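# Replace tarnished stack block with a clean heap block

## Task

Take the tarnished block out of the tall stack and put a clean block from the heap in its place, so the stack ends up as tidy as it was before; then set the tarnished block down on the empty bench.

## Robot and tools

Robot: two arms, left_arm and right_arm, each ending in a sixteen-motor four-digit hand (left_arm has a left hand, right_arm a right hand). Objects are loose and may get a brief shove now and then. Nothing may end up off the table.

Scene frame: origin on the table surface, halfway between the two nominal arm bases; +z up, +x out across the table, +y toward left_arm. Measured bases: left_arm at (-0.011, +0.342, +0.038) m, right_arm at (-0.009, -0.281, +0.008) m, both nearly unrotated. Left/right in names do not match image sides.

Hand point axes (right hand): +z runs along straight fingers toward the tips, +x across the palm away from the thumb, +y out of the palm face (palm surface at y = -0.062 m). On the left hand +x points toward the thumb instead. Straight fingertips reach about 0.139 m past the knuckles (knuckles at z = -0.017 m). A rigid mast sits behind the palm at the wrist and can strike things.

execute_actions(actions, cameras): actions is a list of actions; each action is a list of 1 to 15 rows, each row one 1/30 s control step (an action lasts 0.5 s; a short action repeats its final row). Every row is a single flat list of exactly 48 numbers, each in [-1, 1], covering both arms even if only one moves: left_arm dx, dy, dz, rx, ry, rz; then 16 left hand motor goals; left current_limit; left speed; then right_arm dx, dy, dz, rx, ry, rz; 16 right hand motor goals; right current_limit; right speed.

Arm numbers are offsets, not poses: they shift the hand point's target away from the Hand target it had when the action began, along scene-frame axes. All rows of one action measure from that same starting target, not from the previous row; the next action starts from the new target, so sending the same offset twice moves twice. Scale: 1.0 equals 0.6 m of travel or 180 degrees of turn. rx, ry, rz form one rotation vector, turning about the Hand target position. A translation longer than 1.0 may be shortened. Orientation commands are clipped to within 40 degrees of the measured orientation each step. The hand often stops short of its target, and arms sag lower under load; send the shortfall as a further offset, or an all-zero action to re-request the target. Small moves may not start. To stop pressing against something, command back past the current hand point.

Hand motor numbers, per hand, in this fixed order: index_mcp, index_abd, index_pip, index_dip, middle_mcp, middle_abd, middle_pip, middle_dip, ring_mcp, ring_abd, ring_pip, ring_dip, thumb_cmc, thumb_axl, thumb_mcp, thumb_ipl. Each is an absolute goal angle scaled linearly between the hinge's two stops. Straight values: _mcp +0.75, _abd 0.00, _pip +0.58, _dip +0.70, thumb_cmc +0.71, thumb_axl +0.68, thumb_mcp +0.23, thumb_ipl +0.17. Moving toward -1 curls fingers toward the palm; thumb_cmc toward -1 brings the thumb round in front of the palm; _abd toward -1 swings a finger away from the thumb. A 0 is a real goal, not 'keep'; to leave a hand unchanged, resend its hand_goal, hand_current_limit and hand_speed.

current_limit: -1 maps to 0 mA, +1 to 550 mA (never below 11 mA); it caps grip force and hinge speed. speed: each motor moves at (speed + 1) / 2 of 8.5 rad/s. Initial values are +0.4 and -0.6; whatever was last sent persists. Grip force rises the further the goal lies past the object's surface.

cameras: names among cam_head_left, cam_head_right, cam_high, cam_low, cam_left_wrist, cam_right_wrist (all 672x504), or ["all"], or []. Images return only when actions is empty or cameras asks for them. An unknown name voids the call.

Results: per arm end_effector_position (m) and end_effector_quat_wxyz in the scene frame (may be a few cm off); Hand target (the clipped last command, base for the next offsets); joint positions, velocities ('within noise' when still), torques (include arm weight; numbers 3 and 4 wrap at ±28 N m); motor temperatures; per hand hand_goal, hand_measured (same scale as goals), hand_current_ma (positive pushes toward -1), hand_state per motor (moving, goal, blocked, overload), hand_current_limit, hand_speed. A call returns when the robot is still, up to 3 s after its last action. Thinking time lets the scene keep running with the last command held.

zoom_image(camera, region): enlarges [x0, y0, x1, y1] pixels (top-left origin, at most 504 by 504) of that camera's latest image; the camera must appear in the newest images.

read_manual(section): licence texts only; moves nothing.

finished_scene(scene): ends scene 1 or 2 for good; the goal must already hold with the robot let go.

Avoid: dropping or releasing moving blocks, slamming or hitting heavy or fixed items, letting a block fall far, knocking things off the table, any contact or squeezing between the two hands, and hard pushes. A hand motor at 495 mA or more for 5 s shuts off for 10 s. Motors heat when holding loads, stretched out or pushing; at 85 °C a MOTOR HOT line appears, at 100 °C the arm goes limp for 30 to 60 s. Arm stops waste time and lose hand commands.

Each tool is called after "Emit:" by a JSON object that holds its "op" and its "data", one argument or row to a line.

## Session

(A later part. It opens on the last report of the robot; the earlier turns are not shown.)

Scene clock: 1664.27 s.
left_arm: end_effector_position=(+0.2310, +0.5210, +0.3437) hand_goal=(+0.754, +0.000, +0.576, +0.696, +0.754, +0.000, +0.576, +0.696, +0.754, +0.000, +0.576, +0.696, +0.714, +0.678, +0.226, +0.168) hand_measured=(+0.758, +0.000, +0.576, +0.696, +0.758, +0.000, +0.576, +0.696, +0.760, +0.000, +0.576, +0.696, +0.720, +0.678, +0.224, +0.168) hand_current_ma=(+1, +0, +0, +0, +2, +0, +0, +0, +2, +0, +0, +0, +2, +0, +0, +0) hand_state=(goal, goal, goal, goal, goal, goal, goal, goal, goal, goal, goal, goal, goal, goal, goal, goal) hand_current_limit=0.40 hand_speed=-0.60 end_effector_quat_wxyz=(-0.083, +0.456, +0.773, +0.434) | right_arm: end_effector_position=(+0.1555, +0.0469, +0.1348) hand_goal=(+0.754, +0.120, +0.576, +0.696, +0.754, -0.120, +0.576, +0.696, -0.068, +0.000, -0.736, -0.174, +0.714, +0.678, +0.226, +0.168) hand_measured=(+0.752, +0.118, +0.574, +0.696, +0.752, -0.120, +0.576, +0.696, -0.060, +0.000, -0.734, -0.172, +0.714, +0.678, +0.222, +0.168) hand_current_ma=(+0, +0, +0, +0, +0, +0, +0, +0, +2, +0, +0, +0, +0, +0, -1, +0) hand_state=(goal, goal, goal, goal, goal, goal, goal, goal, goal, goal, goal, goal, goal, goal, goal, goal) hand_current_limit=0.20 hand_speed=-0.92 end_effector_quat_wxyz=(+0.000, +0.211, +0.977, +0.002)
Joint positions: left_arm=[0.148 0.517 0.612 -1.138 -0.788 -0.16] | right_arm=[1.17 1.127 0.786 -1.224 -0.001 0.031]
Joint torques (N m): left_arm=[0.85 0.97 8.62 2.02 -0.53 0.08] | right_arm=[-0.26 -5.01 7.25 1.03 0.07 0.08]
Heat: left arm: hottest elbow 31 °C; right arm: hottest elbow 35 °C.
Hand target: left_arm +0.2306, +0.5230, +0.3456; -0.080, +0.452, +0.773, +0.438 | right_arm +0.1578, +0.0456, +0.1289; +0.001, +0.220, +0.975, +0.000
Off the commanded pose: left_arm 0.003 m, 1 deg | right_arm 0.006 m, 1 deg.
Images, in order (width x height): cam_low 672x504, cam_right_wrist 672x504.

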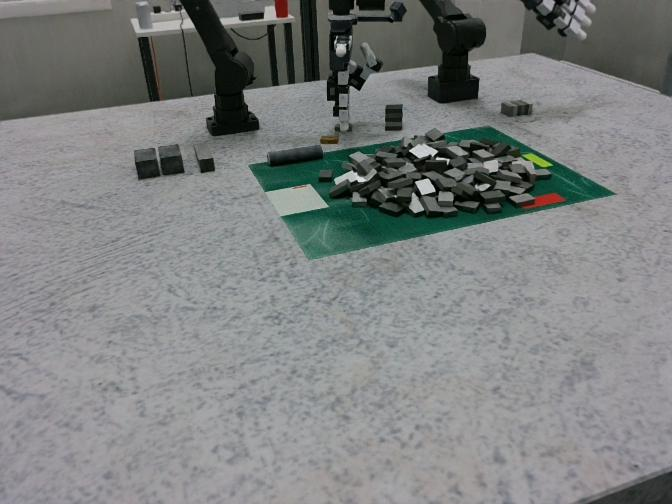

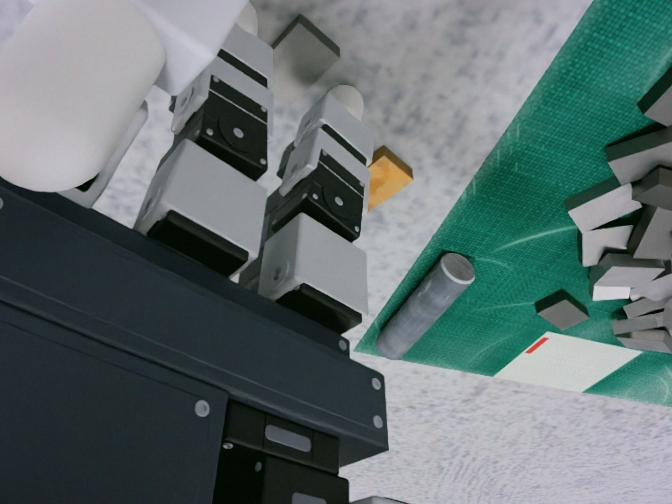

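Emit:
{"op": "execute_actions", "data": {
  "actions": [
    [[0,0,0,0,0,0,0.754,0,0.576,0.696,0.754,0,0.576,0.696,0.754,0,0.576,0.696,0.714,0.678,0.226,0.168,0.4,-0.6,0,0,-0.0045,0,0,0,0.754,0.12,0.576,0.696,0.754,-0.12,0.576,0.696,-0.068,0,-0.737,-0.174,0.714,0.678,0.226,0.168,0.2,-0.92]],
    [[0,0,0,0,0,0,0.754,0,0.576,0.696,0.754,0,0.576,0.696,0.754,0,0.576,0.696,0.714,0.678,0.226,0.168,0.4,-0.6,0.0133,0.0233,0.06,0.0203,-0.0085,0,0.754,0.03,0.576,0.696,0.754,-0.05,0.576,0.696,-0.068,0,-0.737,-0.174,0.714,0.678,0.226,0.168,0.2,-0.92]]
  ],
  "cameras": ["cam_low","cam_right_wrist"]
}}

Emit:
{"op": "zoom_image", "data": {
  "camera": "cam_low",
  "region": [310, 80, 370, 150]
}}

Emit:
{"op": "zoom_image", "data": {
  "camera": "cam_right_wrist",
  "region": [220, 0, 420, 120]
}}

Scene clock: 1678.83 s.
left_arm: end_effector_position=(+0.2310, +0.5210, +0.3437) hand_goal=(+0.754, +0.000, +0.576, +0.696, +0.754, +0.000, +0.576, +0.696, +0.754, +0.000, +0.576, +0.696, +0.714, +0.678, +0.226, +0.168) hand_measured=(+0.758, +0.000, +0.576, +0.696, +0.758, +0.000, +0.576, +0.696, +0.760, +0.000, +0.576, +0.696, +0.720, +0.678, +0.224, +0.168) hand_current_ma=(+1, +0, +0, +0, +2, +0, +0, +0, +2, +0, +0, +0, +2, +0, +0, +0) hand_state=(goal, goal, goal, goal, goal, goal, goal, goal, goal, goal, goal, goal, goal, goal, goal, goal) hand_current_limit=0.40 hand_speed=-0.60 end_effector_quat_wxyz=(-0.083, +0.456, +0.773, +0.434) | right_arm: end_effector_position=(+0.1555, +0.0469, +0.1362) hand_goal=(+0.754, +0.030, +0.576, +0.696, +0.754, -0.050, +0.576, +0.696, -0.068, +0.000, -0.736, -0.174, +0.714, +0.678, +0.226, +0.168) hand_measured=(+0.752, +0.034, +0.574, +0.696, +0.752, -0.054, +0.576, +0.696, -0.060, +0.000, -0.734, -0.172, +0.714, +0.678, +0.222, +0.168) hand_current_ma=(+0, +0, +0, +0, +0, +0, +0, +0, +2, +0, +0, +0, +0, +0, -1, +0) hand_state=(goal, goal, goal, goal, goal, goal, goal, goal, goal, goal, goal, goal, goal, goal, goal, goal) hand_current_limit=0.20 hand_speed=-0.92 end_effector_quat_wxyz=(+0.001, +0.211, +0.977, +0.008)
Joint positions: left_arm=[0.148 0.517 0.612 -1.138 -0.788 -0.16] | right_arm=[1.17 1.118 0.78 -1.216 -0.001 0.031]
Joint torques (N m): left_arm=[0.91 1.03 8.59 2.03 -0.53 0.08] | right_arm=[-0.79 -6.71 11.97 0.23 0.05 0.02]
Heat: left arm: hottest elbow 31 °C; right arm: hottest elbow 35 °C.
Hand target: left_arm +0.2306, +0.5230, +0.3456; -0.080, +0.452, +0.773, +0.438 | right_arm +0.1657, +0.0596, +0.1622; +0.007, +0.220, +0.975, +0.034
Off the commanded pose: left_arm 0.003 m, 1 deg | right_arm 0.031 m, 3 deg.
Images, in order (width x height): cam_low 672x504, cam_right_wrist 672x504.

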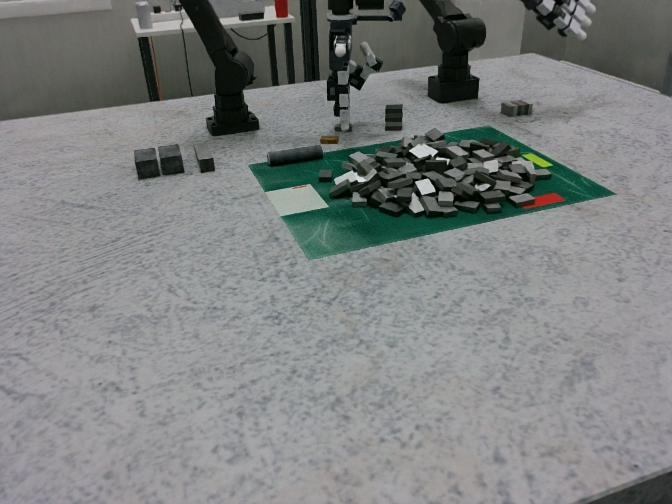

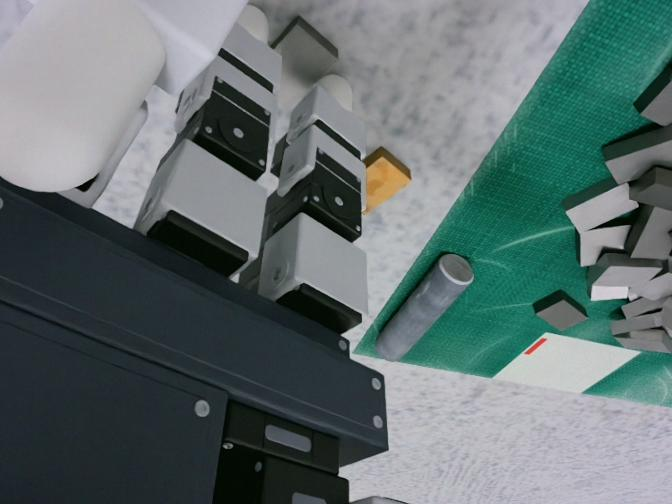

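Scaled by 7.200 from the camera's 672x504 image, which has a finer 960x720 frame.

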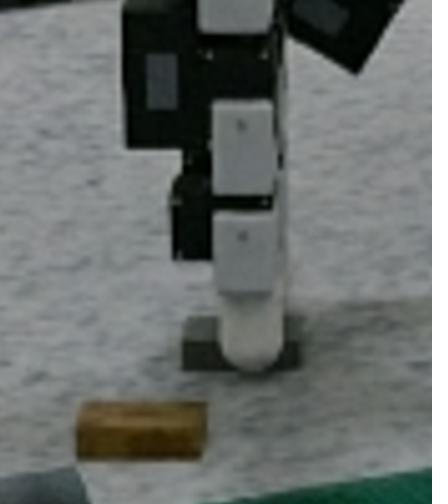

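Scaled by 2.520 from the camera's 672x504 image, which has a finer 960x720 frame.

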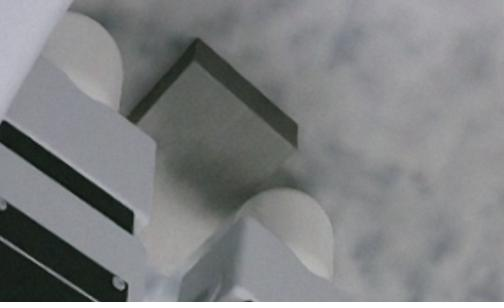

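Emit:
{"op": "execute_actions", "data": {
  "actions": [
    [[0,0,0,0,0,0,0.754,0,0.576,0.696,0.754,0,0.576,0.696,0.754,0,0.576,0.696,0.714,0.678,0.226,0.168,0.4,-0.6,-0.0133,-0.0233,-0.06,-0.0203,0.0085,0,0.754,0.03,0.576,0.696,0.754,-0.05,0.576,0.696,-0.068,0,-0.737,-0.174,0.714,0.678,0.226,0.168,0.2,-0.92]],
    [[0,0,0,0,0,0,0.754,0,0.576,0.696,0.754,0,0.576,0.696,0.754,0,0.576,0.696,0.714,0.678,0.226,0.168,0.4,-0.6,0,0,-0.003,0,0,0,0.754,0.03,0.576,0.696,0.754,-0.05,0.576,0.696,-0.068,0,-0.737,-0.174,0.714,0.678,0.226,0.168,0.2,-0.92]]
  ],
  "cameras": ["cam_low","cam_right_wrist"]
}}

Emit:
{"op": "zoom_image", "data": {
  "camera": "cam_low",
  "region": [310, 80, 370, 150]
}}

Scene clock: 1709.97 s.
left_arm: end_effector_position=(+0.2310, +0.5210, +0.3437) hand_goal=(+0.754, +0.000, +0.576, +0.696, +0.754, +0.000, +0.576, +0.696, +0.754, +0.000, +0.576, +0.696, +0.714, +0.678, +0.226, +0.168) hand_measured=(+0.758, +0.000, +0.576, +0.696, +0.758, +0.000, +0.576, +0.696, +0.760, +0.000, +0.576, +0.696, +0.720, +0.678, +0.224, +0.168) hand_current_ma=(+1, +0, +0, +0, +2, +0, +0, +0, +2, +0, +0, +0, +2, +0, +0, +0) hand_state=(goal, goal, goal, goal, goal, goal, goal, goal, goal, goal, goal, goal, goal, goal, goal, goal) hand_current_limit=0.40 hand_speed=-0.60 end_effector_quat_wxyz=(-0.083, +0.456, +0.773, +0.434) | right_arm: end_effector_position=(+0.1560, +0.0480, +0.1321) hand_goal=(+0.754, +0.030, +0.576, +0.696, +0.754, -0.050, +0.576, +0.696, -0.068, +0.000, -0.736, -0.174, +0.714, +0.678, +0.226, +0.168) hand_measured=(+0.752, +0.034, +0.574, +0.696, +0.752, -0.054, +0.576, +0.696, -0.060, +0.000, -0.734, -0.172, +0.714, +0.678, +0.222, +0.168) hand_current_ma=(+0, +0, +0, +0, +0, +0, +0, +0, +2, +0, +0, +0, +0, +0, -1, +0) hand_state=(goal, goal, goal, goal, goal, goal, goal, goal, goal, goal, goal, goal, goal, goal, goal, goal) hand_current_limit=0.20 hand_speed=-0.92 end_effector_quat_wxyz=(+0.001, +0.211, +0.977, +0.004)
Joint positions: left_arm=[0.148 0.517 0.612 -1.138 -0.788 -0.16] | right_arm=[1.17 1.131 0.78 -1.211 0 0.032]
Joint torques (N m): left_arm=[0.85 0.97 8.62 2.02 -0.53 0.07] | right_arm=[-0.26 -4.95 6.95 1.07 0.05 0.07]
Heat: left arm: hottest elbow 32 °C; right arm: hottest elbow 37 °C.
Hand target: left_arm +0.2306, +0.5230, +0.3456; -0.080, +0.452, +0.773, +0.438 | right_arm +0.1577, +0.0456, +0.1243; +0.001, +0.220, +0.975, -0.001
Off the commanded pose: left_arm 0.003 m, 1 deg | right_arm 0.008 m, 1 deg.
Images, in order (width x height): cam_low 672x504, cam_right_wrist 672x504.

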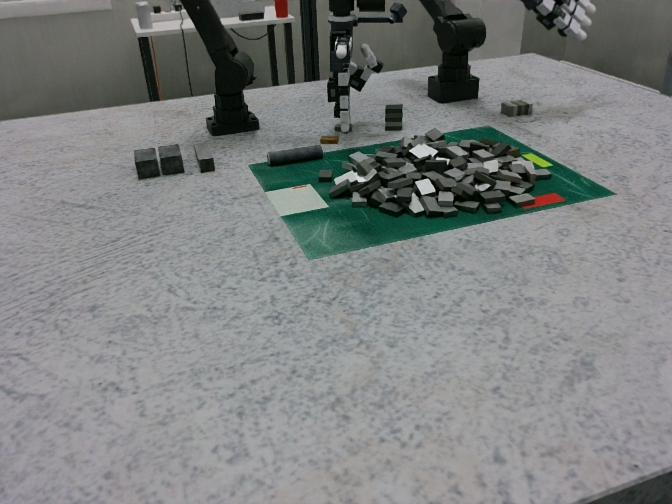

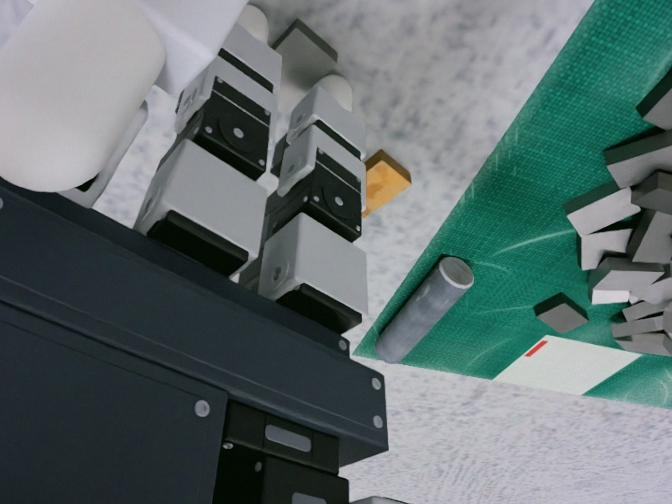

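Scaled by 7.200 from the camera's 672x504 image, which has a finer 960x720 frame.

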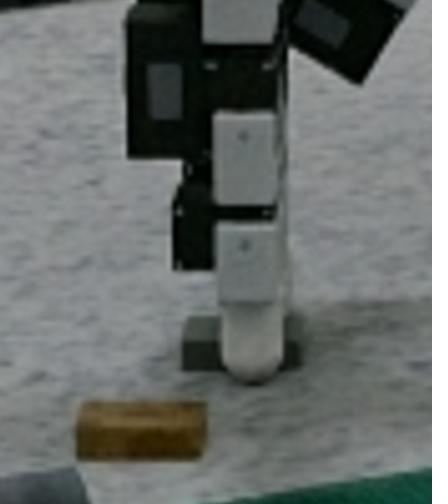

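Emit:
{"op": "execute_actions", "data": {
  "actions": [
    [[0,0,0,0,0,0,0.754,0,0.576,0.696,0.754,0,0.576,0.696,0.754,0,0.576,0.696,0.714,0.678,0.226,0.168,0.4,-0.6,-0.003,-0.006,0,0,0,0,0.754,0.03,0.576,0.696,0.754,-0.05,0.576,0.696,-0.068,0,-0.737,-0.174,0.714,0.678,0.226,0.168,0.2,-0.92]],
    [[0,0,0,0,0,0,0.754,0,0.576,0.696,0.754,0,0.576,0.696,0.754,0,0.576,0.696,0.714,0.678,0.226,0.168,0.4,-0.6,0,0,0,0,0,0,0.754,0.0,0.576,0.696,0.754,-0.03,0.576,0.696,-0.068,0,-0.737,-0.174,0.714,0.678,0.226,0.168,0.2,-0.96]]
  ],
  "cameras": ["cam_low","cam_right_wrist"]
}}

Emit:
{"op": "zoom_image", "data": {
  "camera": "cam_low",
  "region": [310, 80, 370, 150]
}}

Emit:
{"op": "zoom_image", "data": {
  "camera": "cam_right_wrist",
  "region": [220, 0, 420, 120]
}}

Scene clock: 1730.87 s.
left_arm: end_effector_position=(+0.2310, +0.5210, +0.3437) hand_goal=(+0.754, +0.000, +0.576, +0.696, +0.754, +0.000, +0.576, +0.696, +0.754, +0.000, +0.576, +0.696, +0.714, +0.678, +0.226, +0.168) hand_measured=(+0.758, +0.000, +0.576, +0.696, +0.758, +0.000, +0.576, +0.696, +0.760, +0.000, +0.576, +0.696, +0.720, +0.678, +0.224, +0.168) hand_current_ma=(+1, +0, +0, +0, +2, +0, +0, +0, +2, +0, +0, +0, +2, +0, +0, +0) hand_state=(goal, goal, goal, goal, goal, goal, goal, goal, goal, goal, goal, goal, goal, goal, goal, goal) hand_current_limit=0.40 hand_speed=-0.60 end_effector_quat_wxyz=(-0.083, +0.456, +0.773, +0.434) | right_arm: end_effector_position=(+0.1559, +0.0471, +0.1310) hand_goal=(+0.754, +0.000, +0.576, +0.696, +0.754, -0.030, +0.576, +0.696, -0.068, +0.000, -0.736, -0.174, +0.714, +0.678, +0.226, +0.168) hand_measured=(+0.750, +0.020, +0.574, +0.696, +0.752, -0.044, +0.576, +0.696, -0.060, +0.000, -0.734, -0.172, +0.714, +0.678, +0.222, +0.168) hand_current_ma=(-1, +10, +0, +0, +0, -5, +0, +0, +2, +0, +0, +0, +0, +0, -1, +0) hand_state=(goal, blocked, goal, goal, goal, goal, goal, goal, goal, goal, goal, goal, goal, goal, goal, goal) hand_current_limit=0.20 hand_speed=-0.96 end_effector_quat_wxyz=(+0.001, +0.211, +0.977, +0.003)
Joint positions: left_arm=[0.148 0.517 0.612 -1.138 -0.788 -0.16] | right_arm=[1.17 1.131 0.778 -1.211 0.001 0.032]
Joint torques (N m): left_arm=[0.79 1.08 8.59 2.02 -0.53 0.07] | right_arm=[-0.21 -5.83 6.49 0.91 0.01 0.08]
Heat: left arm: hottest elbow 32 °C; right arm: hottest elbow 36 °C.
Hand target: left_arm +0.2306, +0.5230, +0.3456; -0.080, +0.452, +0.773, +0.438 | right_arm +0.1559, +0.0421, +0.1245; +0.001, +0.220, +0.975, +0.000
Off the commanded pose: left_arm 0.003 m, 1 deg | right_arm 0.008 m, 1 deg.
Images, in order (width x height): cam_low 672x504, cam_right_wrist 672x504.

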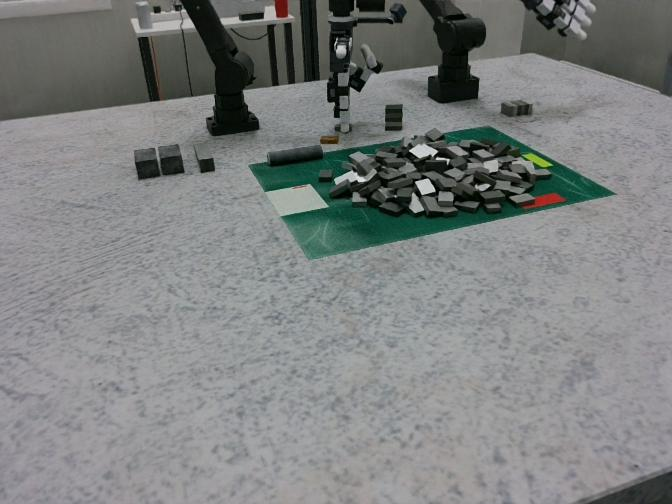

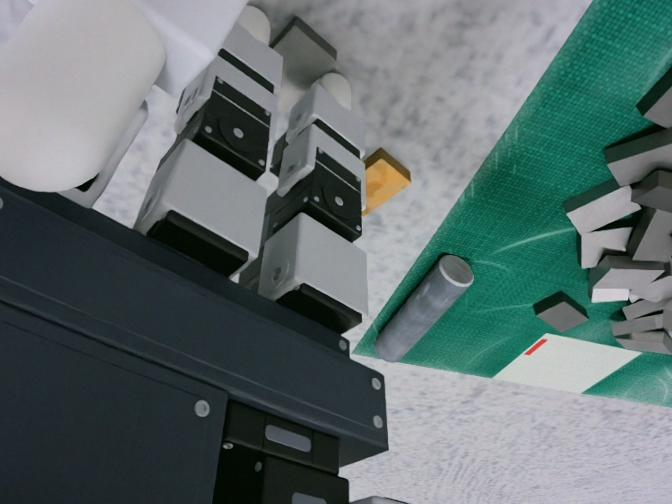

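Scaled by 7.200 from the camera's 672x504 image, which has a finer 960x720 frame.

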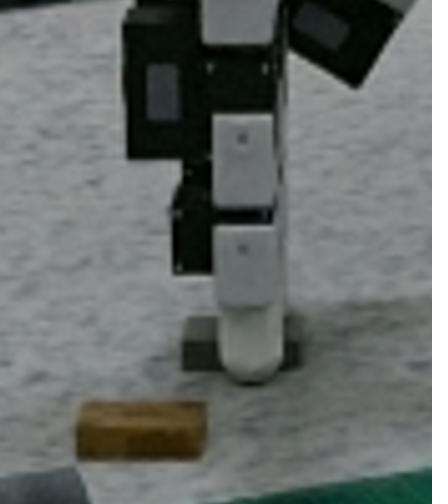

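Scaled by 2.520 from the camera's 672x504 image, which has a finer 960x720 frame.

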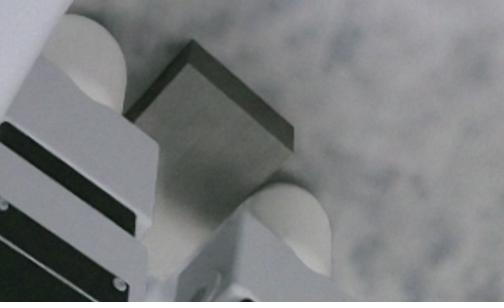

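Emit:
{"op": "execute_actions", "data": {
  "actions": [
    [[0,0,0,0,0,0,0.754,0,0.576,0.696,0.754,0,0.576,0.696,0.754,0,0.576,0.696,0.714,0.678,0.226,0.168,0.4,-0.6,0,0,0.006,0,0,0,0.754,0.04,0.576,0.696,0.754,-0.05,0.576,0.696,-0.068,0,-0.737,-0.174,0.714,0.678,0.226,0.168,0.2,-0.92]]
  ],
  "cameras": ["cam_low"]
}}

Emit:
{"op": "zoom_image", "data": {
  "camera": "cam_low",
  "region": [310, 80, 370, 150]
}}

Scene clock: 1772.37 s.
left_arm: end_effector_position=(+0.2310, +0.5210, +0.3437) hand_goal=(+0.754, +0.000, +0.576, +0.696, +0.754, +0.000, +0.576, +0.696, +0.754, +0.000, +0.576, +0.696, +0.714, +0.678, +0.226, +0.168) hand_measured=(+0.758, +0.000, +0.576, +0.696, +0.758, +0.000, +0.576, +0.696, +0.760, +0.000, +0.576, +0.696, +0.720, +0.678, +0.224, +0.168) hand_current_ma=(+1, +0, +0, +0, +2, +0, +0, +0, +2, +0, +0, +0, +2, +0, +0, +0) hand_state=(goal, goal, goal, goal, goal, goal, goal, goal, goal, goal, goal, goal, goal, goal, goal, goal) hand_current_limit=0.40 hand_speed=-0.60 end_effector_quat_wxyz=(-0.083, +0.456, +0.773, +0.434) | right_arm: end_effector_position=(+0.1560, +0.0471, +0.1310) hand_goal=(+0.754, +0.040, +0.576, +0.696, +0.754, -0.050, +0.576, +0.696, -0.068, +0.000, -0.736, -0.174, +0.714, +0.678, +0.226, +0.168) hand_measured=(+0.750, +0.024, +0.574, +0.696, +0.752, -0.046, +0.576, +0.696, -0.060, +0.000, -0.734, -0.172, +0.714, +0.678, +0.222, +0.168) hand_current_ma=(-1, -7, +0, +0, +0, +1, +0, +0, +2, +0, +0, +0, +0, +0, -1, +0) hand_state=(goal, goal, goal, goal, goal, goal, goal, goal, goal, goal, goal, goal, goal, goal, goal, goal) hand_current_limit=0.20 hand_speed=-0.92 end_effector_quat_wxyz=(+0.001, +0.211, +0.977, +0.003)
Joint positions: left_arm=[0.148 0.517 0.612 -1.138 -0.788 -0.16] | right_arm=[1.17 1.131 0.778 -1.211 0.001 0.032]
Joint torques (N m): left_arm=[0.91 0.97 8.59 2 -0.53 0.08] | right_arm=[-0.21 -6.18 7.06 0.47 0.01 0.08]
Heat: left arm: hottest elbow 32 °C; right arm: hottest elbow 34 °C.
Hand target: left_arm +0.2306, +0.5230, +0.3456; -0.080, +0.452, +0.773, +0.438 | right_arm +0.1560, +0.0420, +0.1281; +0.001, +0.220, +0.975, +0.000
Off the commanded pose: left_arm 0.003 m, 1 deg | right_arm 0.006 m, 1 deg.
Images, in order (width x height): cam_low 672x504.

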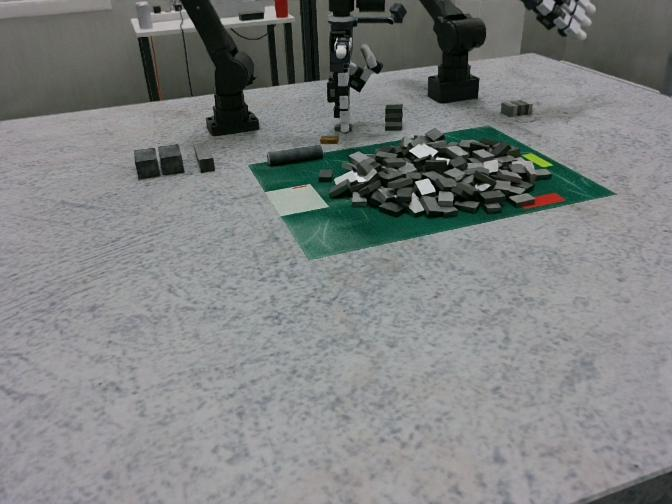

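Scaled by 7.200 from the camera's 672x504 image, which has a finer 960x720 frame.

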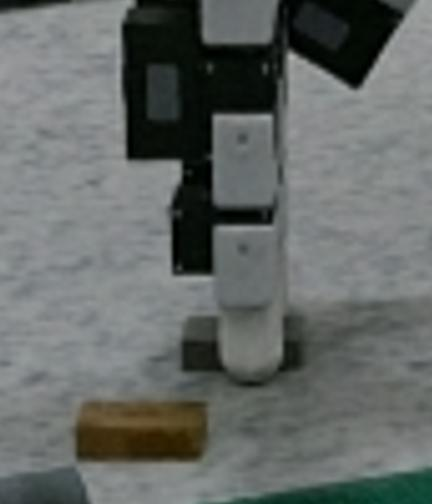

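Emit:
{"op": "execute_actions", "data": {
  "actions": [
    [[0,0,0,0,0,0,0.754,0,0.576,0.696,0.754,0,0.576,0.696,0.754,0,0.576,0.696,0.714,0.678,0.226,0.168,0.4,-0.6,-0.0015,-0.0035,0.006,0,0,0,0.754,0.06,0.576,0.696,0.754,-0.07,0.576,0.696,-0.068,0,-0.737,-0.174,0.714,0.678,0.226,0.168,0.2,-0.92]]
  ],
  "cameras": ["cam_low"]
}}

Emit:
{"op": "zoom_image", "data": {
  "camera": "cam_low",
  "region": [310, 80, 370, 150]
}}

Scene clock: 1789.97 s.
left_arm: end_effector_position=(+0.2310, +0.5210, +0.3437) hand_goal=(+0.754, +0.000, +0.576, +0.696, +0.754, +0.000, +0.576, +0.696, +0.754, +0.000, +0.576, +0.696, +0.714, +0.678, +0.226, +0.168) hand_measured=(+0.758, +0.000, +0.576, +0.696, +0.758, +0.000, +0.576, +0.696, +0.760, +0.000, +0.576, +0.696, +0.720, +0.678, +0.224, +0.168) hand_current_ma=(+1, +0, +0, +0, +2, +0, +0, +0, +2, +0, +0, +0, +2, +0, +0, +0) hand_state=(goal, goal, goal, goal, goal, goal, goal, goal, goal, goal, goal, goal, goal, goal, goal, goal) hand_current_limit=0.40 hand_speed=-0.60 end_effector_quat_wxyz=(-0.083, +0.456, +0.773, +0.434) | right_arm: end_effector_position=(+0.1554, +0.0461, +0.1314) hand_goal=(+0.754, +0.060, +0.576, +0.696, +0.754, -0.070, +0.576, +0.696, -0.068, +0.000, -0.736, -0.174, +0.714, +0.678, +0.226, +0.168) hand_measured=(+0.750, +0.056, +0.574, +0.696, +0.752, -0.066, +0.576, +0.696, -0.060, +0.000, -0.734, -0.172, +0.714, +0.678, +0.222, +0.168) hand_current_ma=(-1, -1, +0, +0, +0, +1, +0, +0, +2, +0, +0, +0, +0, +0, -1, +0) hand_state=(goal, goal, goal, goal, goal, goal, goal, goal, goal, goal, goal, goal, goal, goal, goal, goal) hand_current_limit=0.20 hand_speed=-0.92 end_effector_quat_wxyz=(+0.001, +0.211, +0.977, +0.002)
Joint positions: left_arm=[0.148 0.517 0.612 -1.138 -0.788 -0.16] | right_arm=[1.17 1.129 0.778 -1.215 0 0.032]
Joint torques (N m): left_arm=[0.85 1.03 8.59 2.02 -0.53 0.08] | right_arm=[-0.21 -6.83 7.25 0.14 0.03 0.08]
Heat: left arm: hottest elbow 32 °C; right arm: hottest elbow 34 °C.
Hand target: left_arm +0.2306, +0.5230, +0.3456; -0.080, +0.452, +0.773, +0.438 | right_arm +0.1551, +0.0399, +0.1317; +0.001, +0.220, +0.975, +0.000
Off the commanded pose: left_arm 0.003 m, 1 deg | right_arm 0.006 m, 1 deg.
Images, in order (width x height): cam_low 672x504.

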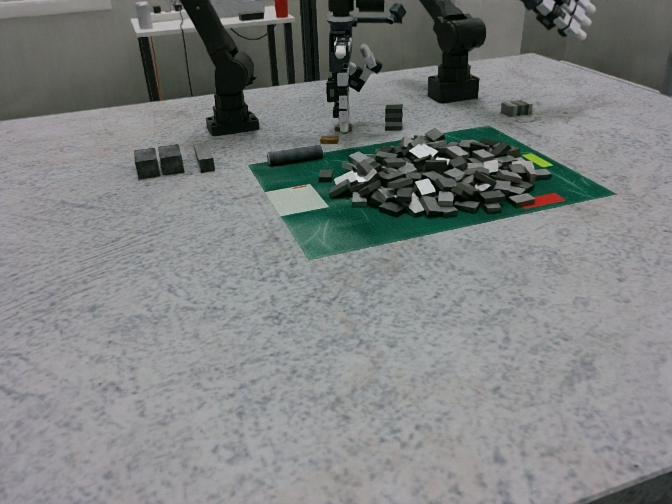

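Scaled by 7.200 from the camera's 672x504 image, which has a finer 960x720 frame.

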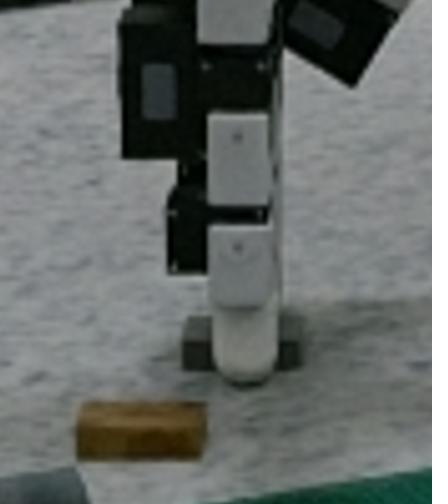

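Emit:
{"op": "execute_actions", "data": {
  "actions": [
    [[0,0,0,0,0,0,0.754,0,0.576,0.696,0.754,0,0.576,0.696,0.754,0,0.576,0.696,0.714,0.678,0.226,0.168,0.4,-0.6,0,0,0.001,0,0,0,0.754,0.01,0.576,0.696,0.754,-0.03,0.576,0.696,-0.068,0,-0.737,-0.174,0.714,0.678,0.226,0.168,0.2,-0.94]],
    [[0,0,0,0,0,0,0.754,0,0.576,0.696,0.754,0,0.576,0.696,0.754,0,0.576,0.696,0.714,0.678,0.226,0.168,0.4,-0.6,0,0,0.001,0,0,0,0.754,-0.03,0.576,0.696,0.754,0.01,0.576,0.696,-0.068,0,-0.737,-0.174,0.714,0.678,0.226,0.168,0.2,-0.96]]
  ],
  "cameras": ["cam_low","cam_right_wrist"]
}}

Emit:
{"op": "zoom_image", "data": {
  "camera": "cam_right_wrist",
  "region": [220, 0, 420, 120]
}}

Scene clock: 1801.90 s.
left_arm: end_effector_position=(+0.2310, +0.5210, +0.3437) hand_goal=(+0.754, +0.000, +0.576, +0.696, +0.754, +0.000, +0.576, +0.696, +0.754, +0.000, +0.576, +0.696, +0.714, +0.678, +0.226, +0.168) hand_measured=(+0.758, +0.000, +0.576, +0.696, +0.758, +0.000, +0.576, +0.696, +0.760, +0.000, +0.576, +0.696, +0.720, +0.678, +0.224, +0.168) hand_current_ma=(+1, +0, +0, +0, +2, +0, +0, +0, +2, +0, +0, +0, +2, +0, +0, +0) hand_state=(goal, goal, goal, goal, goal, goal, goal, goal, goal, goal, goal, goal, goal, goal, goal, goal) hand_current_limit=0.40 hand_speed=-0.60 end_effector_quat_wxyz=(-0.083, +0.456, +0.773, +0.434) | right_arm: end_effector_position=(+0.1554, +0.0455, +0.1312) hand_goal=(+0.754, -0.030, +0.576, +0.696, +0.754, +0.010, +0.576, +0.696, -0.068, +0.000, -0.736, -0.174, +0.714, +0.678, +0.226, +0.168) hand_measured=(+0.750, +0.002, +0.574, +0.696, +0.752, -0.012, +0.576, +0.696, -0.060, +0.000, -0.734, -0.172, +0.714, +0.678, +0.222, +0.168) hand_current_ma=(-1, +23, +0, +0, +0, -12, +0, +0, +2, +0, +0, +0, +0, +0, -1, +0) hand_state=(goal, blocked, goal, goal, goal, blocked, goal, goal, goal, goal, goal, goal, goal, goal, goal, goal) hand_current_limit=0.20 hand_speed=-0.96 end_effector_quat_wxyz=(+0.001, +0.212, +0.977, +0.001)
Joint positions: left_arm=[0.148 0.517 0.612 -1.138 -0.788 -0.16] | right_arm=[1.17 1.129 0.778 -1.217 0.001 0.033]
Joint torques (N m): left_arm=[0.91 1.03 8.62 2 -0.53 0.08] | right_arm=[-0.15 -6.95 7.43 0.09 0 0.08]
Heat: left arm: hottest elbow 32 °C; right arm: hottest elbow 33 °C.
Hand target: left_arm +0.2306, +0.5230, +0.3456; -0.080, +0.452, +0.773, +0.438 | right_arm +0.1551, +0.0400, +0.1329; +0.001, +0.220, +0.975, +0.000
Off the commanded pose: left_arm 0.003 m, 1 deg | right_arm 0.006 m, 1 deg.
Images, in order (width x height): cam_low 672x504, cam_right_wrist 672x504.

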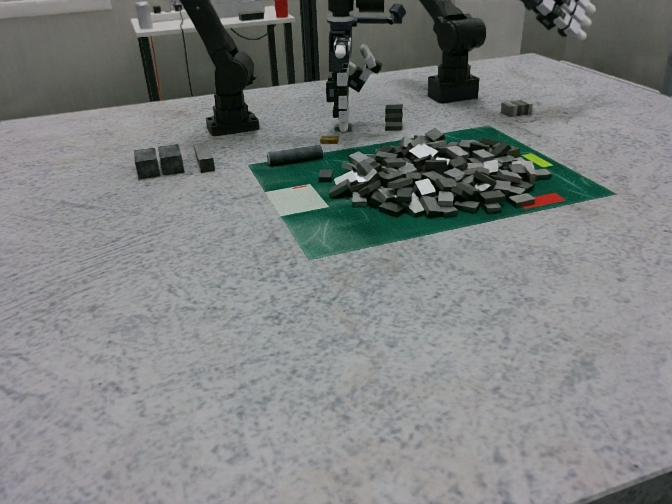

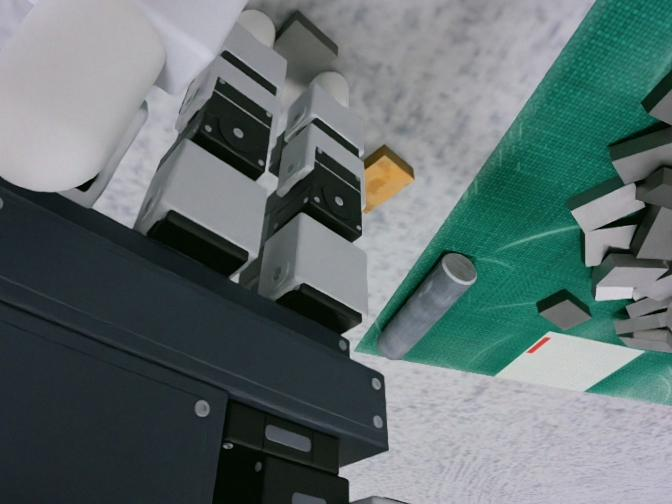

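Scaled by 2.520 from the camera's 672x504 image, which has a finer 960x720 frame.

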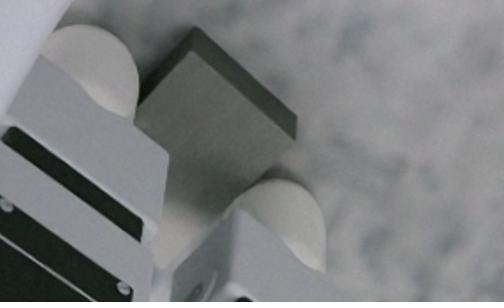

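Emit:
{"op": "execute_actions", "data": {
  "actions": [
    [[0,0,0,0,0,0,0.754,0,0.576,0.696,0.754,0,0.576,0.696,0.754,0,0.576,0.696,0.714,0.678,0.226,0.168,0.4,-0.6,0,0,0,0,0,0,0.754,-0.19,0.576,0.696,0.754,0.16,0.576,0.696,-0.068,0,-0.737,-0.174,0.714,0.678,0.226,0.168,0.2,-0.95]],
    [[0,0,0,0,0,0,0.754,0,0.576,0.696,0.754,0,0.576,0.696,0.754,0,0.576,0.696,0.714,0.678,0.226,0.168,0.4,-0.6,0,0,0,0,0,0,0.754,-0.19,0.576,0.696,0.754,0.16,0.576,0.696,-0.068,0,-0.737,-0.174,0.714,0.678,0.226,0.168,0.2,-0.95]],
    [[0,0,0,0,0,0,0.754,0,0.576,0.696,0.754,0,0.576,0.696,0.754,0,0.576,0.696,0.714,0.678,0.226,0.168,0.4,-0.6,0,0,0,0,0,0,0.754,-0.2,0.576,0.696,0.754,0.17,0.576,0.696,-0.068,0,-0.737,-0.174,0.714,0.678,0.226,0.168,0.2,-0.95]]
  ],
  "cameras": ["cam_low","cam_right_wrist"]
}}

Emit:
{"op": "zoom_image", "data": {
  "camera": "cam_low",
  "region": [310, 80, 370, 150]
}}

Scene clock: 1820.33 s.
left_arm: end_effector_position=(+0.2310, +0.5210, +0.3437) hand_goal=(+0.754, +0.000, +0.576, +0.696, +0.754, +0.000, +0.576, +0.696, +0.754, +0.000, +0.576, +0.696, +0.714, +0.678, +0.226, +0.168) hand_measured=(+0.758, +0.000, +0.576, +0.696, +0.758, +0.000, +0.576, +0.696, +0.760, +0.000, +0.576, +0.696, +0.720, +0.678, +0.224, +0.168) hand_current_ma=(+1, +0, +0, +0, +2, +0, +0, +0, +2, +0, +0, +0, +2, +0, +0, +0) hand_state=(goal, goal, goal, goal, goal, goal, goal, goal, goal, goal, goal, goal, goal, goal, goal, goal) hand_current_limit=0.40 hand_speed=-0.60 end_effector_quat_wxyz=(-0.083, +0.456, +0.773, +0.434) | right_arm: end_effector_position=(+0.1554, +0.0455, +0.1312) hand_goal=(+0.754, -0.200, +0.576, +0.696, +0.754, +0.170, +0.576, +0.696, -0.068, +0.000, -0.736, -0.174, +0.714, +0.678, +0.226, +0.168) hand_measured=(+0.750, -0.008, +0.574, +0.696, +0.752, -0.006, +0.576, +0.696, -0.060, +0.000, -0.734, -0.172, +0.714, +0.678, +0.222, +0.168) hand_current_ma=(-1, +330, +0, +0, +0, -330, +0, +0, +2, +0, +0, +0, +0, +0, -1, +0) hand_state=(goal, blocked, goal, goal, goal, blocked, goal, goal, goal, goal, goal, goal, goal, goal, goal, goal) hand_current_limit=0.20 hand_speed=-0.95 end_effector_quat_wxyz=(+0.001, +0.212, +0.977, +0.001)
Joint positions: left_arm=[0.148 0.517 0.612 -1.138 -0.788 -0.16] | right_arm=[1.17 1.129 0.778 -1.217 0.001 0.033]
Joint torques (N m): left_arm=[0.85 1.03 8.59 2.03 -0.52 0.07] | right_arm=[-0.21 -6.95 7.45 0.09 0 0.08]
Heat: left arm: hottest elbow 32 °C; right arm: hottest elbow 33 °C.
Hand target: left_arm +0.2306, +0.5230, +0.3456; -0.080, +0.452, +0.773, +0.438 | right_arm +0.1551, +0.0400, +0.1329; +0.001, +0.220, +0.975, +0.000
Off the commanded pose: left_arm 0.003 m, 1 deg | right_arm 0.006 m, 1 deg.
Images, in order (width x height): cam_low 672x504, cam_right_wrist 672x504.

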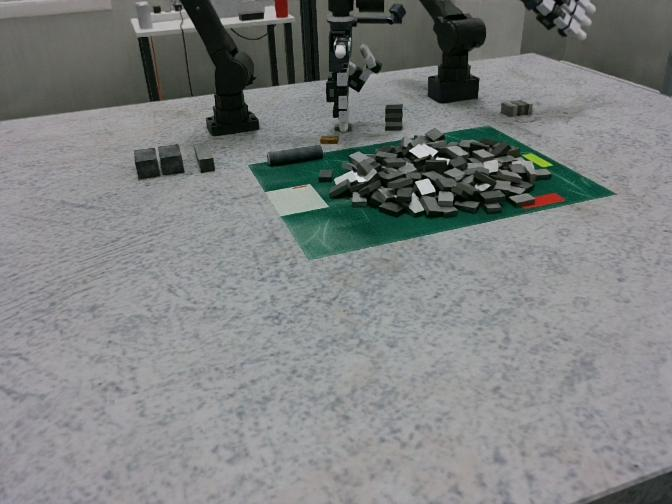

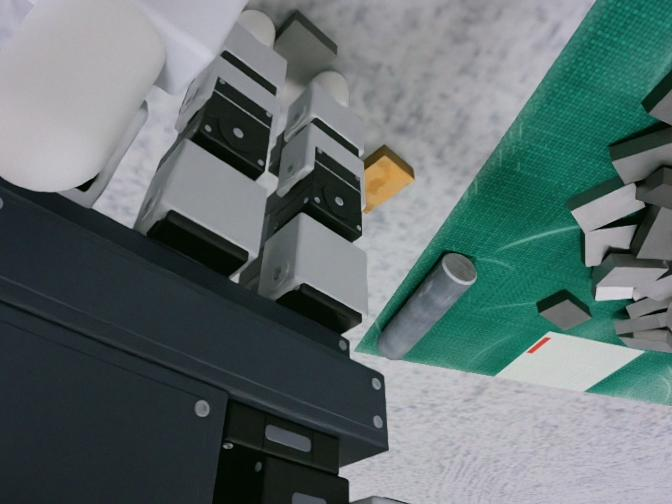

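Scaled by 7.200 from the camera's 672x504 image, which has a finer 960x720 frame.

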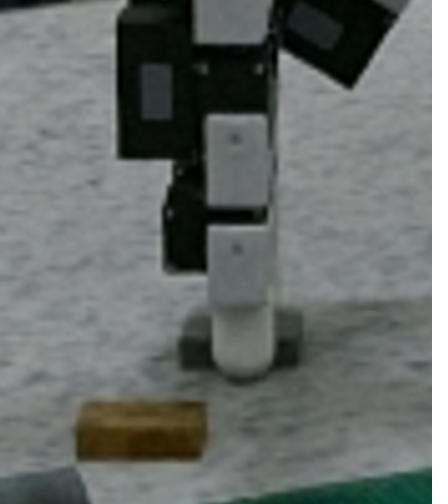

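Emit:
{"op": "execute_actions", "data": {
  "actions": [
    [[0,0,0,0,0,0,0.754,0,0.576,0.696,0.754,0,0.576,0.696,0.754,0,0.576,0.696,0.714,0.678,0.226,0.168,0.4,-0.6,0.0072,0.0292,0.07,0.0203,-0.0085,0,0.754,-0.2,0.576,0.696,0.754,0.17,0.576,0.696,-0.068,0,-0.737,-0.174,0.714,0.678,0.226,0.168,0.2,-0.95]],
    [[0,0,0,0,0,0,0.754,0,0.576,0.696,0.754,0,0.576,0.696,0.754,0,0.576,0.696,0.714,0.678,0.226,0.168,0.4,-0.6,0,0,0.04,0,0,0,0.754,-0.2,0.576,0.696,0.754,0.17,0.576,0.696,-0.068,0,-0.737,-0.174,0.714,0.678,0.226,0.168,0.2,-0.95]]
  ],
  "cameras": ["cam_low","cam_right_wrist"]
}}

Emit:
{"op": "zoom_image", "data": {
  "camera": "cam_low",
  "region": [310, 80, 370, 150]
}}

Emit:
{"op": "zoom_image", "data": {
  "camera": "cam_right_wrist",
  "region": [220, 0, 420, 120]
}}

Scene clock: 1844.27 s.
left_arm: end_effector_position=(+0.2310, +0.5210, +0.3437) hand_goal=(+0.754, +0.000, +0.576, +0.696, +0.754, +0.000, +0.576, +0.696, +0.754, +0.000, +0.576, +0.696, +0.714, +0.678, +0.226, +0.168) hand_measured=(+0.758, +0.000, +0.576, +0.696, +0.758, +0.000, +0.576, +0.696, +0.760, +0.000, +0.576, +0.696, +0.720, +0.678, +0.224, +0.168) hand_current_ma=(+1, +0, +0, +0, +2, +0, +0, +0, +2, +0, +0, +0, +2, +0, +0, +0) hand_state=(goal, goal, goal, goal, goal, goal, goal, goal, goal, goal, goal, goal, goal, goal, goal, goal) hand_current_limit=0.40 hand_speed=-0.60 end_effector_quat_wxyz=(-0.083, +0.456, +0.773, +0.434) | right_arm: end_effector_position=(+0.1540, +0.0406, +0.1678) hand_goal=(+0.754, -0.200, +0.576, +0.696, +0.754, +0.170, +0.576, +0.696, -0.068, +0.000, -0.736, -0.174, +0.714, +0.678, +0.226, +0.168) hand_measured=(+0.750, -0.008, +0.574, +0.696, +0.754, -0.006, +0.576, +0.696, -0.060, +0.000, -0.734, -0.172, +0.714, +0.678, +0.222, +0.168) hand_current_ma=(-1, +330, +0, +0, +0, -330, +0, +0, +2, +0, +0, +0, +0, +0, -1, +0) hand_state=(goal, blocked, goal, goal, goal, blocked, goal, goal, goal, goal, goal, goal, goal, goal, goal, goal) hand_current_limit=0.20 hand_speed=-0.95 end_effector_quat_wxyz=(+0.001, +0.216, +0.976, +0.004)
Joint positions: left_arm=[0.148 0.517 0.612 -1.138 -0.788 -0.16] | right_arm=[1.17 1.077 0.84 -1.325 0 0.041]
Joint torques (N m): left_arm=[0.85 1.03 8.61 2.02 -0.53 0.08] | right_arm=[0.56 -6.12 13.2 0.13 0.02 0.08]
Heat: left arm: hottest elbow 32 °C; right arm: hottest elbow 33 °C.
Hand target: left_arm +0.2306, +0.5230, +0.3456; -0.080, +0.452, +0.773, +0.438 | right_arm +0.1594, +0.0575, +0.1989; +0.007, +0.220, +0.975, +0.034
Off the commanded pose: left_arm 0.003 m, 1 deg | right_arm 0.036 m, 3 deg.
Images, in order (width x height): cam_low 672x504, cam_right_wrist 672x504.

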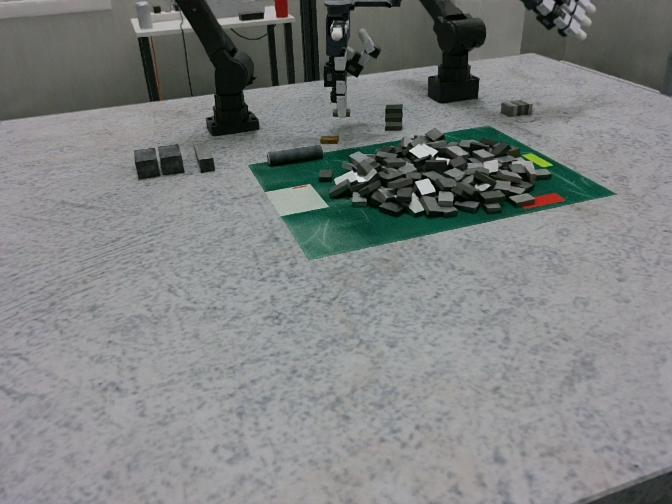

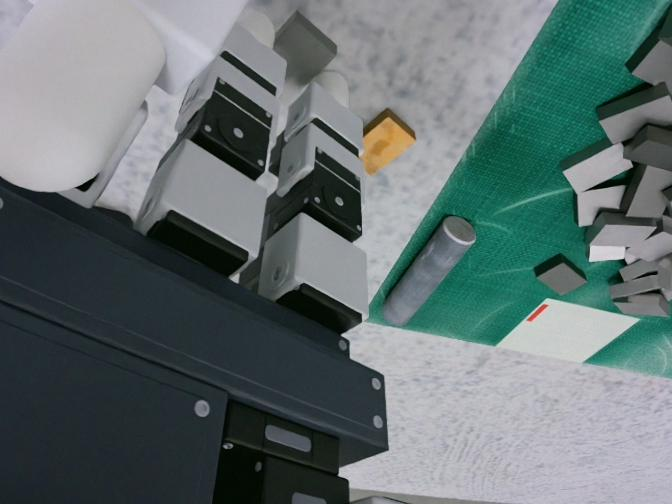

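Scaled by 7.200 from the camera's 672x504 image, which has a finer 960x720 frame.

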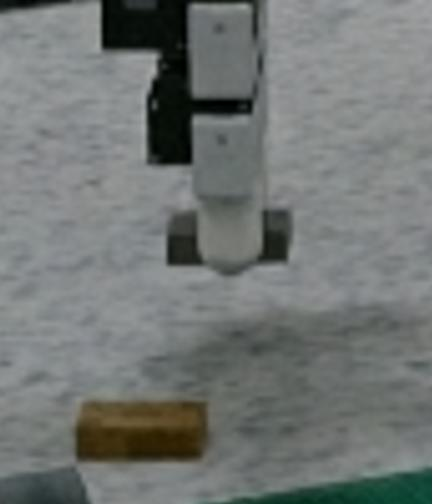

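Scaled by 2.520 from the camera's 672x504 image, which has a finer 960x720 frame.

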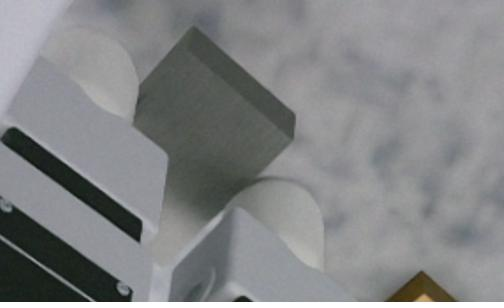

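Emit:
{"op": "execute_actions", "data": {
  "actions": [
    [[0,0,0,0,0,0,0.754,0,0.576,0.696,0.754,0,0.576,0.696,0.754,0,0.576,0.696,0.714,0.678,0.226,0.168,0.4,-0.6,0,0,0.06,0,0,0,0.754,-0.2,0.576,0.696,0.754,0.17,0.576,0.696,-0.068,0,-0.737,-0.174,0.714,0.678,0.226,0.168,0.2,-0.95]],
    [[0,0,0,0,0,0,0.754,0,0.576,0.696,0.754,0,0.576,0.696,0.754,0,0.576,0.696,0.714,0.678,0.226,0.168,0.4,-0.6,0,0,0.057,0,0,0,0.754,-0.2,0.576,0.696,0.754,0.17,0.576,0.696,-0.068,0,-0.737,-0.174,0.714,0.678,0.226,0.168,0.2,-0.95]],
    [[0,0,0,0,0,0,0.754,0,0.576,0.696,0.754,0,0.576,0.696,0.754,0,0.576,0.696,0.714,0.678,0.226,0.168,0.4,-0.6,0.0207,0.0466,0,0,0,0,0.754,-0.2,0.576,0.696,0.754,0.17,0.576,0.696,-0.068,0,-0.737,-0.174,0.714,0.678,0.226,0.168,0.2,-0.95]],
    [[0,0,0,0,0,0,0.754,0,0.576,0.696,0.754,0,0.576,0.696,0.754,0,0.576,0.696,0.714,0.678,0.226,0.168,0.4,-0.6,0.0207,0.0466,0,0,0,0,0.754,-0.2,0.576,0.696,0.754,0.17,0.576,0.696,-0.068,0,-0.737,-0.174,0.714,0.678,0.226,0.168,0.2,-0.95]],
    [[0,0,0,0,0,0,0.754,0,0.576,0.696,0.754,0,0.576,0.696,0.754,0,0.576,0.696,0.714,0.678,0.226,0.168,0.4,-0.6,0.0207,0.0466,0,0,0,0,0.754,-0.2,0.576,0.696,0.754,0.17,0.576,0.696,-0.068,0,-0.737,-0.174,0.714,0.678,0.226,0.168,0.2,-0.95]],
    [[0,0,0,0,0,0,0.754,0,0.576,0.696,0.754,0,0.576,0.696,0.754,0,0.576,0.696,0.714,0.678,0.226,0.168,0.4,-0.6,0.0206,0.0465,0,0,0,0.0015,0.754,-0.2,0.576,0.696,0.754,0.17,0.576,0.696,-0.068,0,-0.737,-0.174,0.714,0.678,0.226,0.168,0.2,-0.95]]
  ],
  "cameras": ["cam_low","cam_high"]
}}

Emit:
{"op": "zoom_image", "data": {
  "camera": "cam_low",
  "region": [340, 40, 440, 140]
}}

Emit:
{"op": "zoom_image", "data": {
  "camera": "cam_high",
  "region": [290, 150, 370, 210]
}}

Scene clock: 1871.20 s.
left_arm: end_effector_position=(+0.2310, +0.5210, +0.3437) hand_goal=(+0.754, +0.000, +0.576, +0.696, +0.754, +0.000, +0.576, +0.696, +0.754, +0.000, +0.576, +0.696, +0.714, +0.678, +0.226, +0.168) hand_measured=(+0.758, +0.000, +0.576, +0.696, +0.758, +0.000, +0.576, +0.696, +0.760, +0.000, +0.576, +0.696, +0.720, +0.678, +0.224, +0.168) hand_current_ma=(+1, +0, +0, +0, +2, +0, +0, +0, +2, +0, +0, +0, +2, +0, +0, +0) hand_state=(goal, goal, goal, goal, goal, goal, goal, goal, goal, goal, goal, goal, goal, goal, goal, goal) hand_current_limit=0.40 hand_speed=-0.60 end_effector_quat_wxyz=(-0.083, +0.456, +0.773, +0.434) | right_arm: end_effector_position=(+0.1995, +0.1501, +0.2385) hand_goal=(+0.754, -0.200, +0.576, +0.696, +0.754, +0.170, +0.576, +0.696, -0.068, +0.000, -0.736, -0.174, +0.714, +0.678, +0.226, +0.168) hand_measured=(+0.748, -0.008, +0.574, +0.696, +0.756, -0.006, +0.576, +0.696, -0.060, +0.000, -0.734, -0.172, +0.714, +0.678, +0.222, +0.168) hand_current_ma=(-1, +330, +0, +0, +0, -330, +0, +0, +2, +0, +0, +0, +0, +0, -1, +0) hand_state=(goal, blocked, goal, goal, goal, blocked, goal, goal, goal, goal, goal, goal, goal, goal, goal, goal) hand_current_limit=0.20 hand_speed=-0.95 end_effector_quat_wxyz=(+0.000, +0.216, +0.976, +0.000)
Joint positions: left_arm=[0.148 0.517 0.612 -1.138 -0.788 -0.16] | right_arm=[1.17 1.373 1.275 -1.472 0 0.042]
Joint torques (N m): left_arm=[0.85 1.03 8.61 2.03 -0.53 0.07] | right_arm=[-0.26 -10.29 13.89 0.7 0.02 -0.05]
Heat: left arm: hottest elbow 32 °C; right arm: hottest elbow 37 °C.
Hand target: left_arm +0.2306, +0.5230, +0.3456; -0.080, +0.452, +0.773, +0.438 | right_arm +0.2090, +0.1692, +0.2690; +0.007, +0.218, +0.975, +0.033
Off the commanded pose: left_arm 0.003 m, 1 deg | right_arm 0.037 m, 4 deg.
Images, in order (width x height): cam_high 672x504, cam_low 672x504.

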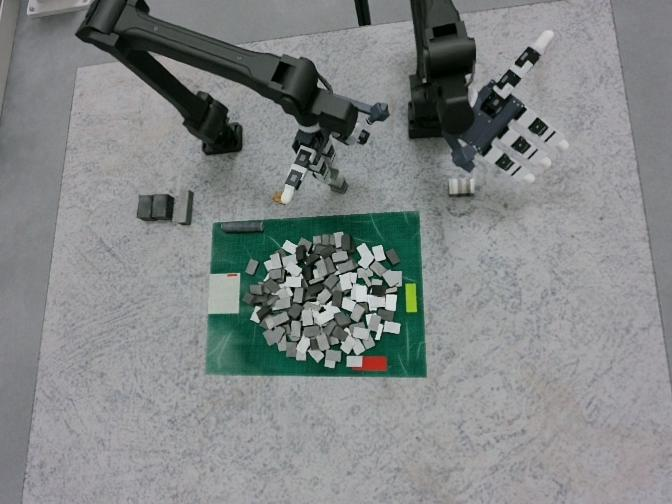

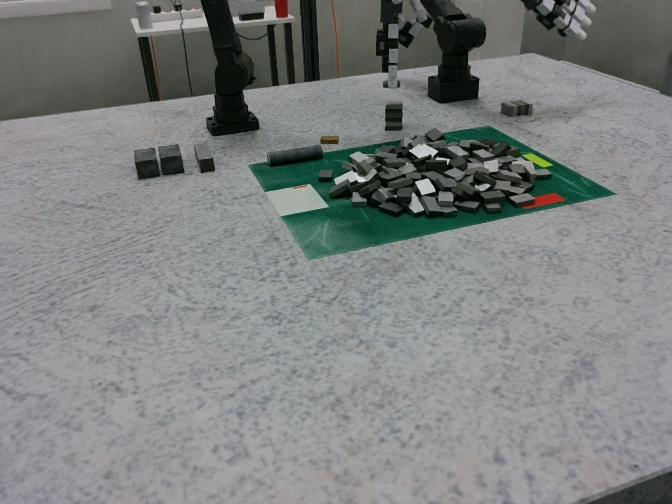

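Scaled by 5.040 from the camera's 672x504 image, which has a finer 960x720 frame.

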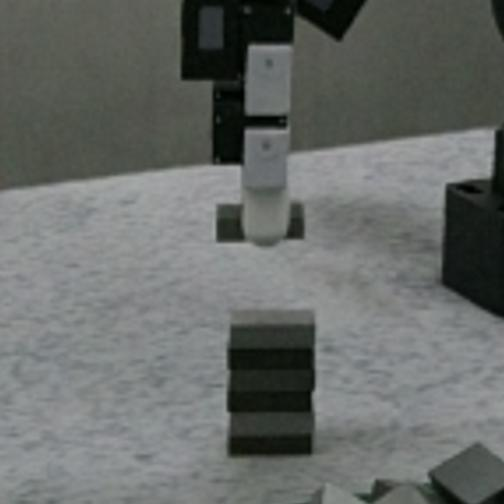

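Scaled by 6.300 from the camera's 672x504 image, which has a finer 960x720 frame.

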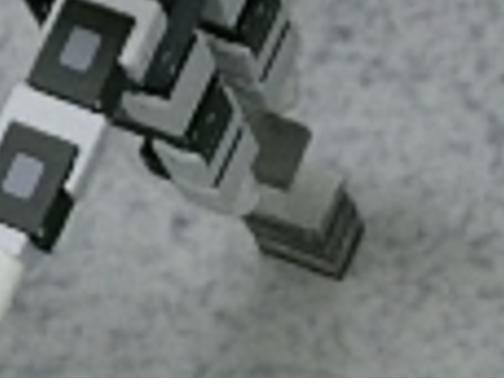

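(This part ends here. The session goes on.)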